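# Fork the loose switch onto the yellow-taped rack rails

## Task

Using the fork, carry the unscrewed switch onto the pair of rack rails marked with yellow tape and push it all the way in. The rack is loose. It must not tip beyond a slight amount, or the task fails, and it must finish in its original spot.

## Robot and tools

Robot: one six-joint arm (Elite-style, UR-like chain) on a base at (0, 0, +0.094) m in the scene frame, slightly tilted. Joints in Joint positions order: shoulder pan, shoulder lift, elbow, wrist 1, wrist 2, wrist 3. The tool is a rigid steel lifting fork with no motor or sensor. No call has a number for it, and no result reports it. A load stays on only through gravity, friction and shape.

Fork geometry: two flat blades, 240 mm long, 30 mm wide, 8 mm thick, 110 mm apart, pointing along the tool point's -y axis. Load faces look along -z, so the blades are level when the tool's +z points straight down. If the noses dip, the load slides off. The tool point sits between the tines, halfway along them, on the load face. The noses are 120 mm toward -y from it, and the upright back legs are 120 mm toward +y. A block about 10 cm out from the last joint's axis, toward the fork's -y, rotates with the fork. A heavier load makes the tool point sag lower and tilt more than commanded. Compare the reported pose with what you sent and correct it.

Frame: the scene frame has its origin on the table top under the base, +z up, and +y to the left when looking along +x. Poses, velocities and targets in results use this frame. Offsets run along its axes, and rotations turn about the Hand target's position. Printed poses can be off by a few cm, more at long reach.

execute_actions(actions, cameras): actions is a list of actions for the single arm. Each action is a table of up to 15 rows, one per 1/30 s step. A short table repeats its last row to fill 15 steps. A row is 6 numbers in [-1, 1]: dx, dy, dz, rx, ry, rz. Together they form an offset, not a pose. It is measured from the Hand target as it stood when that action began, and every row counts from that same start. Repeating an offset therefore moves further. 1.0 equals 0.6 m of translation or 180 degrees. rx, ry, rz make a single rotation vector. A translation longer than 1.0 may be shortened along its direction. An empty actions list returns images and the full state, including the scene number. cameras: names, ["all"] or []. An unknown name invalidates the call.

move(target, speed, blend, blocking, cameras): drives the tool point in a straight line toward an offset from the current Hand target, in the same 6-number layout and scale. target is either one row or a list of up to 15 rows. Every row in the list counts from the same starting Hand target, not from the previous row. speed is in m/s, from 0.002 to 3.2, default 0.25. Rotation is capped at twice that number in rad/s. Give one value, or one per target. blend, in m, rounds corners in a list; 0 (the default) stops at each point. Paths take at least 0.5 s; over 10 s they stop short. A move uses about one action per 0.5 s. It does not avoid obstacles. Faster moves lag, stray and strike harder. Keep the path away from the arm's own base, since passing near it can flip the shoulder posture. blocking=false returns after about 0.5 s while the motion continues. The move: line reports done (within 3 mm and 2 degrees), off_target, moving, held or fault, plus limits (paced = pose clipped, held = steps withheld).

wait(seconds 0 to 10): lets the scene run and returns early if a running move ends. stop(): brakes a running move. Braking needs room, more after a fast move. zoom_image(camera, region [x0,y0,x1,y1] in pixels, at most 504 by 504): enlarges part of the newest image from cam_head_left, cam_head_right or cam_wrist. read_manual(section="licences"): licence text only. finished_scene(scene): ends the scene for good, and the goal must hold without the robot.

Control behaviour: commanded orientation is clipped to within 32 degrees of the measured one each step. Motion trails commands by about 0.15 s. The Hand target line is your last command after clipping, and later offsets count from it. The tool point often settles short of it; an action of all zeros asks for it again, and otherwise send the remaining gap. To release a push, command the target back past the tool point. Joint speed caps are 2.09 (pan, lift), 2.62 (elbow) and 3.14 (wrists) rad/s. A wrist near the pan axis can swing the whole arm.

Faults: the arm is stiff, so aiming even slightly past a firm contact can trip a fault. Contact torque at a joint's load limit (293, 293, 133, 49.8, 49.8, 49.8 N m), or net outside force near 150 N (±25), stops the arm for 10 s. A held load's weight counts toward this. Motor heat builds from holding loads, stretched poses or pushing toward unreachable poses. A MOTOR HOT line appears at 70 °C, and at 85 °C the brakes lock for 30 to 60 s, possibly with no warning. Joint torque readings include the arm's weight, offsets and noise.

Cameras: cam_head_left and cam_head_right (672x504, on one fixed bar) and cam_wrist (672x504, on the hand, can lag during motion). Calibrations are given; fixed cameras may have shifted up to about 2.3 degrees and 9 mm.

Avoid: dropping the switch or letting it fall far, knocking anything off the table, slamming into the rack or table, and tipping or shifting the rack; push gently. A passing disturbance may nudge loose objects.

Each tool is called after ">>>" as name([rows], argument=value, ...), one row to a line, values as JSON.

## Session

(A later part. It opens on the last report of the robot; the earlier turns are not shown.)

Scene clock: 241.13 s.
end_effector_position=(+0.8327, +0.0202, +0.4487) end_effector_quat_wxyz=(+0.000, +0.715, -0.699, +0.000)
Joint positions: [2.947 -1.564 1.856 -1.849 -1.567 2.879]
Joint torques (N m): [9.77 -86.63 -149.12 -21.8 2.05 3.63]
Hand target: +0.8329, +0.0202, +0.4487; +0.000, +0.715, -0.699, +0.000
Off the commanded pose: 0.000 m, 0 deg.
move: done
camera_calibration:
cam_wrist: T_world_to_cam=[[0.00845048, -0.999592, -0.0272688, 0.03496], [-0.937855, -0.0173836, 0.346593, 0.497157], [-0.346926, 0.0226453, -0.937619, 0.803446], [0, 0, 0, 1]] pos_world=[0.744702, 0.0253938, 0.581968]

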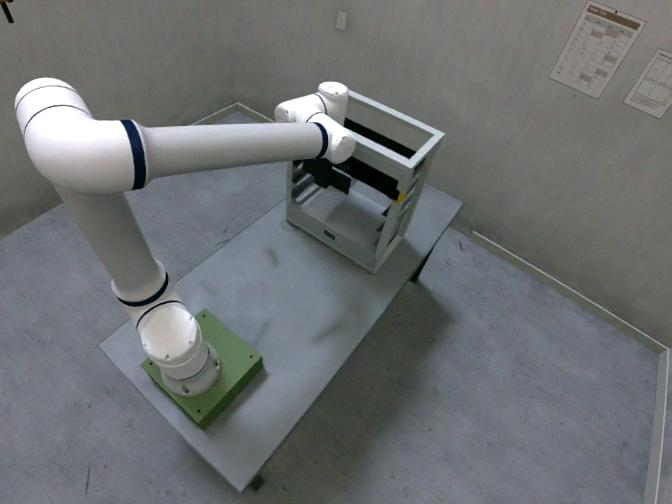

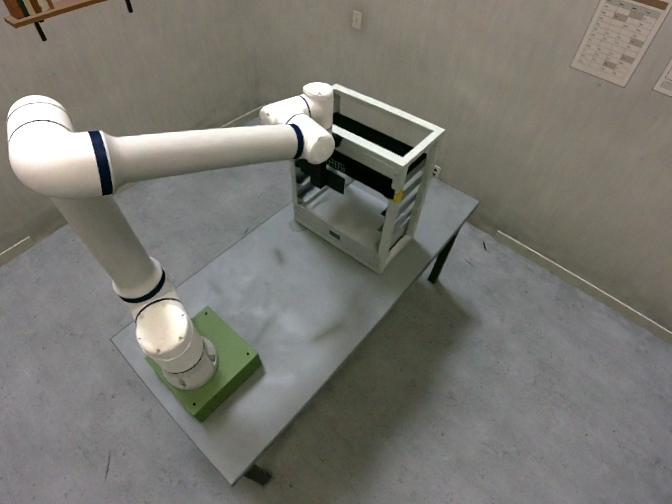

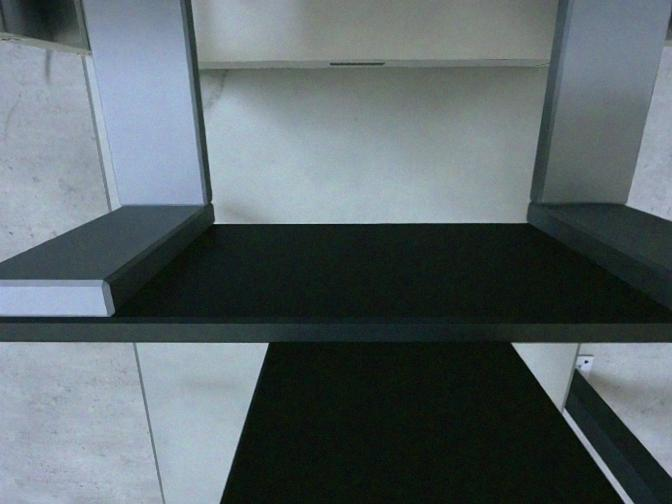

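>>> move([
  [0, 0, -0.025, 0, 0, 0],
  [0, 0, -0.0383, 0, 0, 0],
], speed=[0.025, 0.05], blend=[0.003, 0], cameras=["cam_head_right", "cam_head_left"])

>>> zoom_image(camera="cam_head_right", region=[330, 140, 430, 240])

>>> zoom_image(camera="cam_head_left", region=[330, 140, 430, 240])

Scene clock: 245.97 s.
end_effector_position=(+0.8329, +0.0202, +0.4259) end_effector_quat_wxyz=(+0.000, +0.715, -0.699, +0.000)
Joint positions: [2.947 -1.552 1.886 -1.891 -1.567 2.879]
Joint torques (N m): [8.2 -51.69 -74.6 -10.07 -0.3 3.44]
Hand target: +0.8329, +0.0202, +0.4257; +0.000, +0.715, -0.699, +0.000
Off the commanded pose: 0.000 m, 0 deg.
move: done
Images, in order (width x height): cam_head_left 672x504, cam_head_right 672x504.

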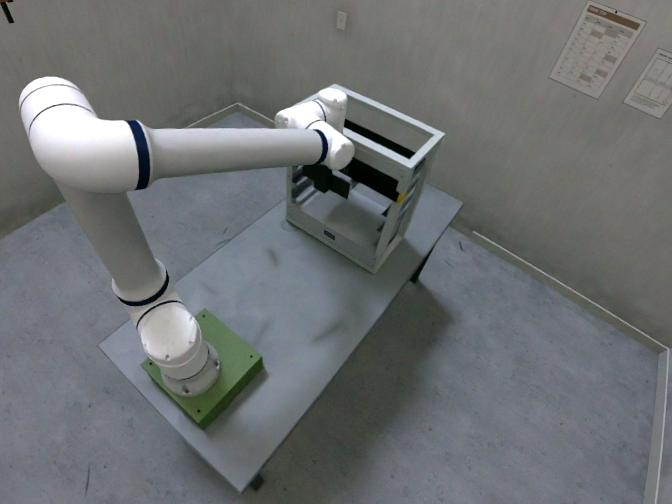

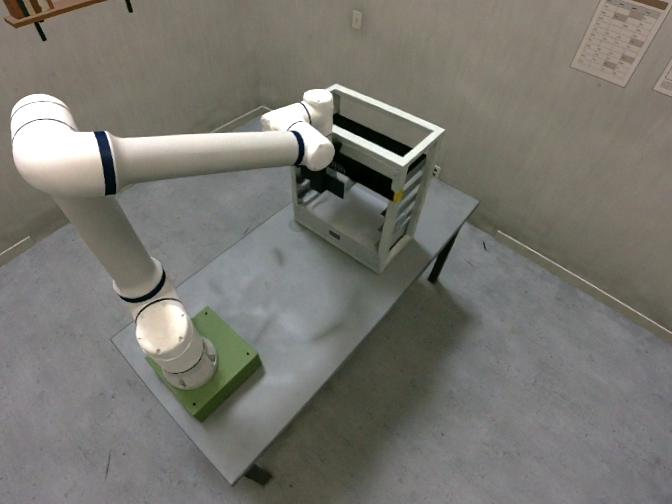

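Scaled by 5.040.

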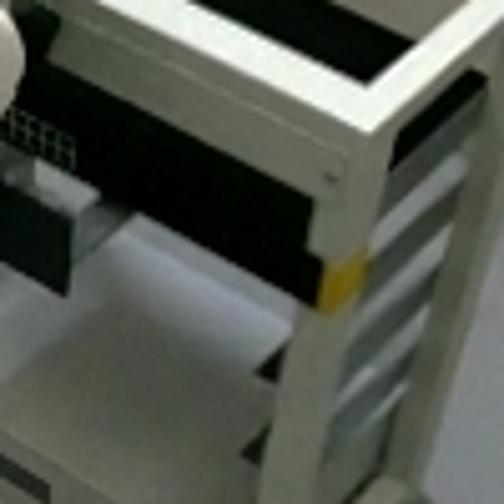

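Scaled by 5.040.

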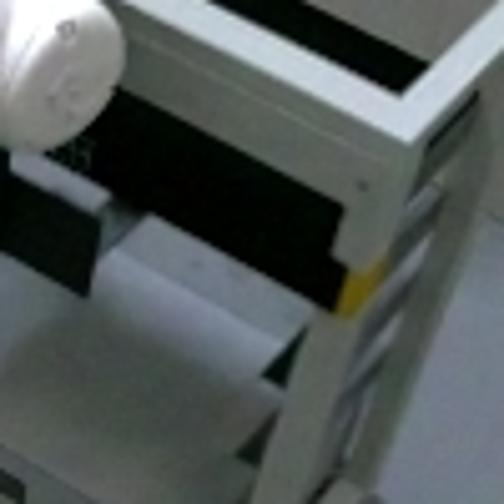

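>>> move(target=[-0.4, -0.0091, 0, 0, 0, 0], speed=0.2, cameras=["cam_head_right", "cam_head_left"])

>>> zoom_image(camera="cam_head_right", region=[270, 70, 470, 270])

>>> zoom_image(camera="cam_head_left", region=[270, 70, 470, 270])

>>> zoom_image(camera="cam_head_right", region=[270, 100, 340, 170])

>>> zoom_image(camera="cam_head_right", region=[365, 150, 435, 220])

Scene clock: 254.07 s.
end_effector_position=(+0.5931, +0.0148, +0.4257) end_effector_quat_wxyz=(+0.000, +0.715, -0.699, +0.000)
Joint positions: [2.8 -2.005 2.23 -1.781 -1.569 2.733]
Joint torques (N m): [-20.06 -32.5 -75.49 -5.43 1.9 -2.14]
Hand target: +0.5929, +0.0147, +0.4257; +0.000, +0.715, -0.699, +0.000
Off the commanded pose: 0.000 m, 0 deg.
move: done
Images, in order (width x height): cam_head_left 672x504, cam_head_right 672x504.

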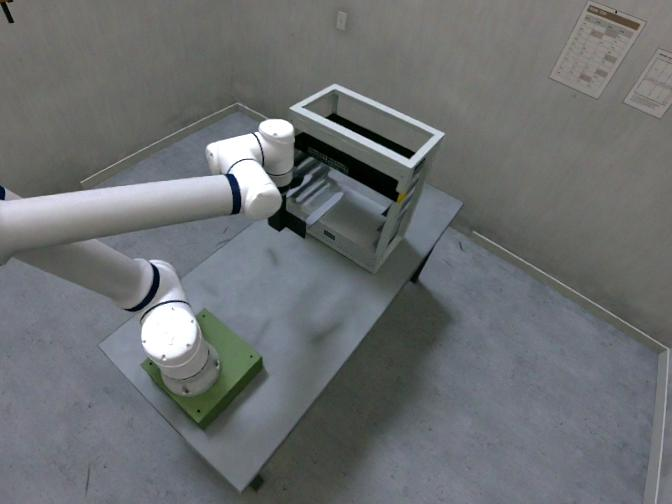

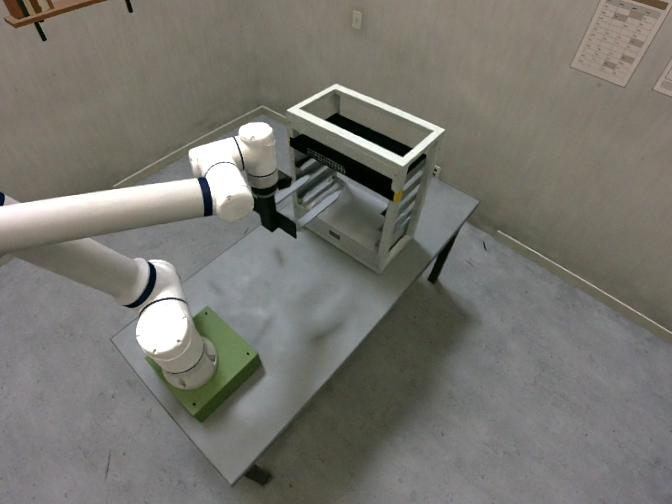

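Scaled by 2.520.

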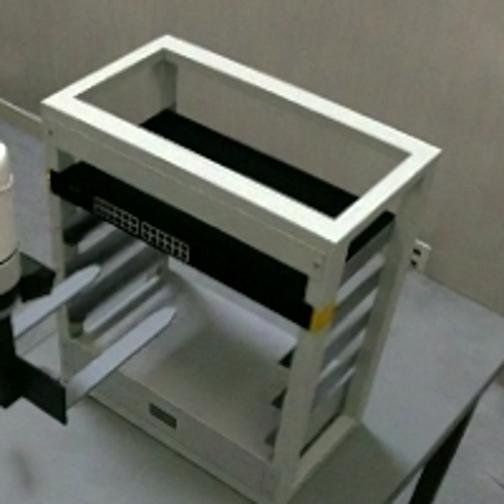

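Scaled by 2.520.

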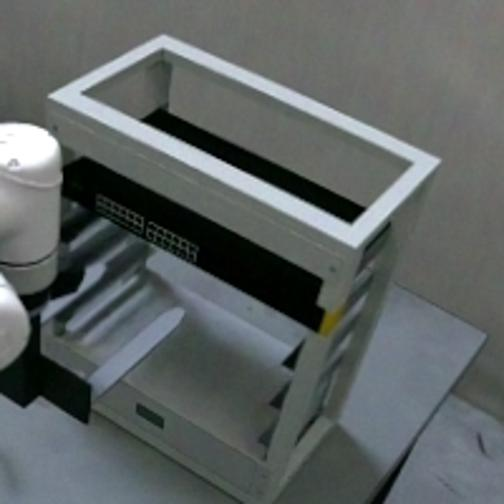

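Scaled by 7.200.

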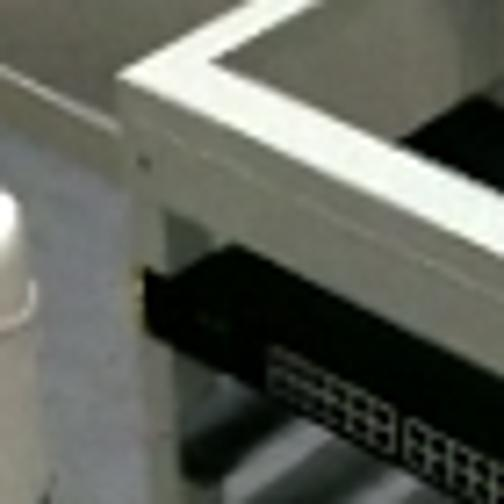

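Scaled by 7.200.

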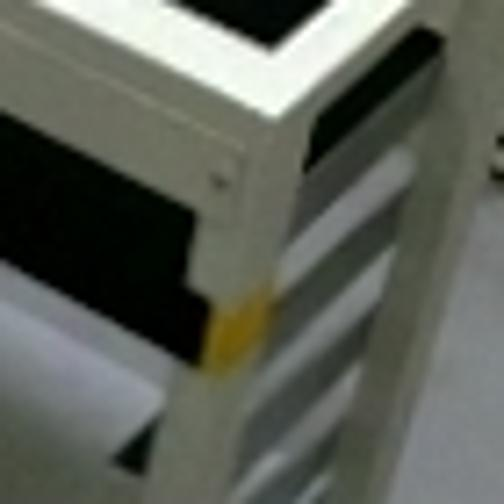

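>>> move([
  [0.0835, 0, 0.0538, 0, 0, 0],
  [0.1118, 0.0008, 0.0538, 0, 0, 0],
], speed=[0.2, 0.04], blend=[0.008, 0], cameras=["cam_head_right", "cam_head_left"])

>>> zoom_image(camera="cam_head_right", region=[280, 120, 380, 220])

>>> move(target=[0.0067, 0.0, 0, 0, 0, 0], speed=0.02)

Scene clock: 284.27 s.
end_effector_position=(+0.6598, +0.0152, +0.4580) end_effector_quat_wxyz=(+0.000, +0.715, -0.699, +0.000)
Joint positions: [2.853 -1.88 2.099 -1.775 -1.568 2.786]
Joint torques (N m): [8.25 -17.58 -100.33 -10.25 -1.6 3.55]
Hand target: +0.6600, +0.0152, +0.4580; +0.000, +0.715, -0.699, +0.000
Off the commanded pose: 0.000 m, 0 deg.
move: done
Images, in order (width x height): cam_head_left 672x504, cam_head_right 672x504.

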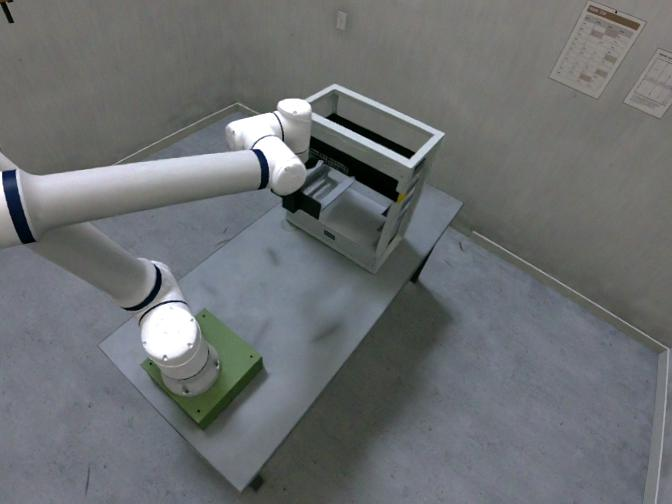

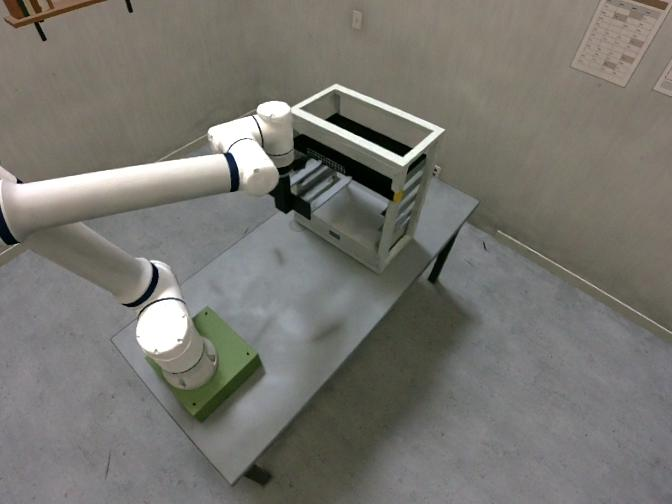

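Scaled by 5.040.

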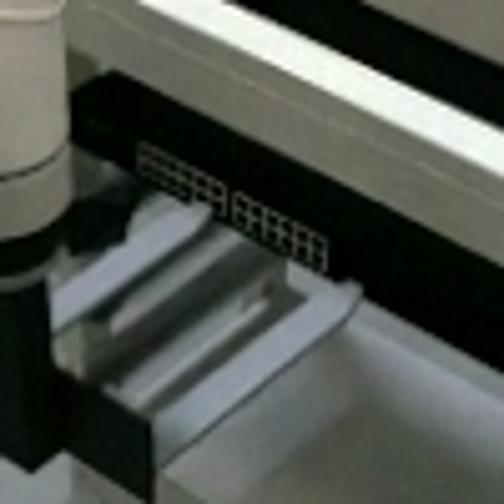

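Scene clock: 284.97 s.
end_effector_position=(+0.6638, +0.0152, +0.4580) end_effector_quat_wxyz=(+0.000, +0.715, -0.699, +0.000)
Joint positions: [2.856 -1.872 2.094 -1.778 -1.568 2.788]
Joint torques (N m): [9.11 -19.87 -100.8 -10.16 0.24 3.21]
Hand target: +0.6640, +0.0152, +0.4580; +0.000, +0.715, -0.699, +0.000
Off the commanded pose: 0.000 m, 0 deg.
move: done

>>> move(target=[0.0025, 0.0, 0, 0, 0, 0], speed=0.02)

>>> move(target=[0.0025, 0.0001, 0, 0, 0, 0], speed=0.02)

Scene clock: 288.27 s.
end_effector_position=(+0.6654, +0.0152, +0.4579) end_effector_quat_wxyz=(+0.000, +0.715, -0.699, +0.000)
Joint positions: [2.857 -1.869 2.092 -1.779 -1.568 2.789]
Joint torques (N m): [12.21 -13.9 -107.3 -15.33 0.79 1.56]
Hand target: +0.6655, +0.0152, +0.4580; +0.000, +0.715, -0.699, +0.000
Off the commanded pose: 0.000 m, 0 deg.
move: done

Scene clock: 288.97 s.
end_effector_position=(+0.6669, +0.0153, +0.4579) end_effector_quat_wxyz=(+0.000, +0.715, -0.699, +0.000)
Joint positions: [2.858 -1.866 2.09 -1.779 -1.568 2.79]
Joint torques (N m): [12.9 15.43 -126.69 -31.32 8.1 -0.17]
Hand target: +0.6670, +0.0153, +0.4580; +0.000, +0.715, -0.699, +0.000
Off the commanded pose: 0.000 m, 0 deg.
move: done

>>> move(target=[-0.1, -0.0023, 0, 0, 0, 0], speed=0.15, cameras=["cam_head_right", "cam_head_left"])

>>> zoom_image(camera="cam_head_right", region=[270, 70, 470, 270])

>>> zoom_image(camera="cam_head_left", region=[270, 70, 470, 270])

Scene clock: 292.57 s.
end_effector_position=(+0.6072, +0.0139, +0.4580) end_effector_quat_wxyz=(+0.000, +0.715, -0.699, +0.000)
Joint positions: [2.811 -1.987 2.163 -1.732 -1.569 2.743]
Joint torques (N m): [-22.5 -35.72 -76.74 -5.23 1.47 -1.85]
Hand target: +0.6070, +0.0139, +0.4580; +0.000, +0.715, -0.699, +0.000
Off the commanded pose: 0.000 m, 0 deg.
move: done
Images, in order (width x height): cam_head_left 672x504, cam_head_right 672x504.

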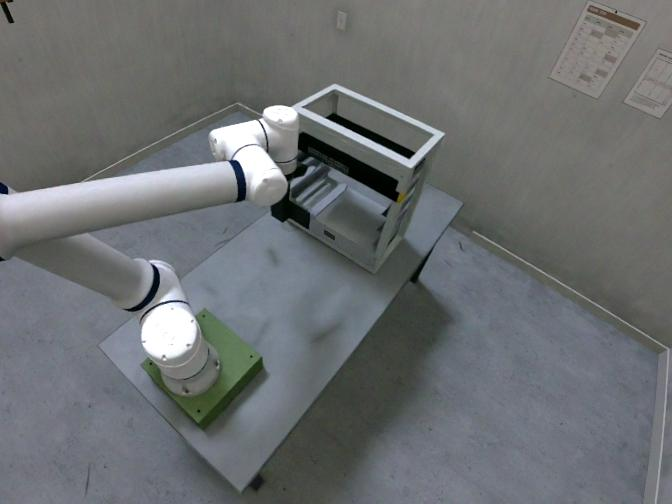

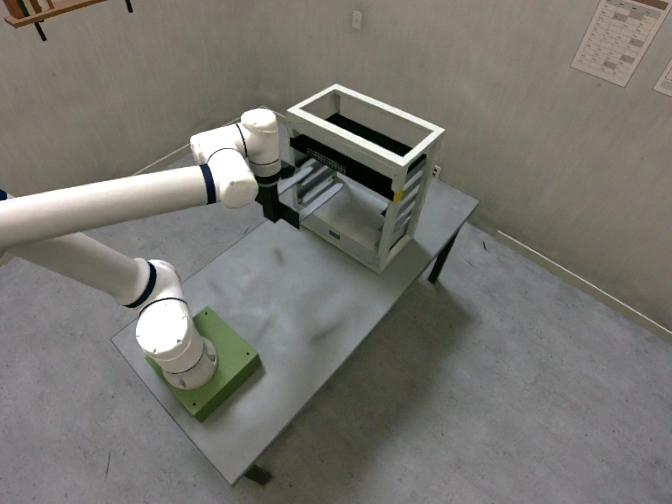

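Scaled by 2.520.

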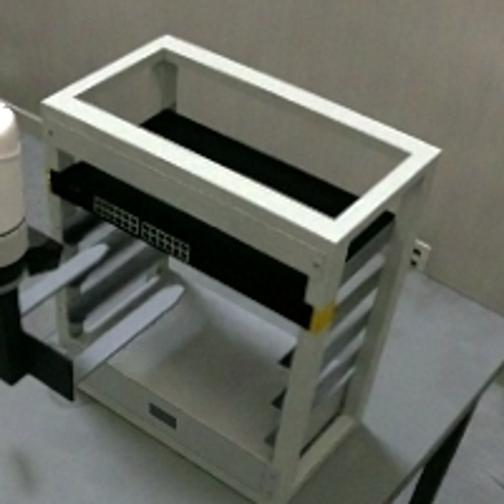

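Scaled by 2.520.

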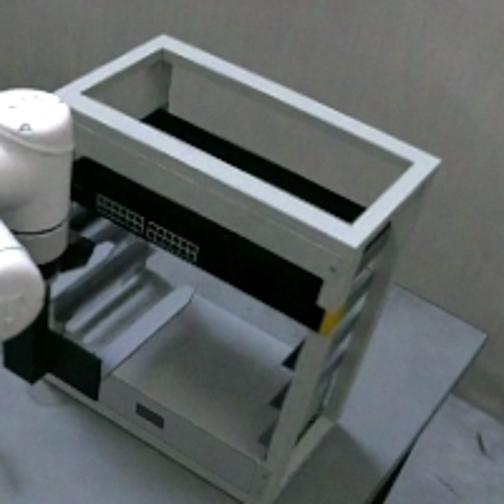

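Rack hasn't moved and the switch is seated on the yellow-taped rails.

>>> finished_scene(scene=2)

The scene is finished: the task was done.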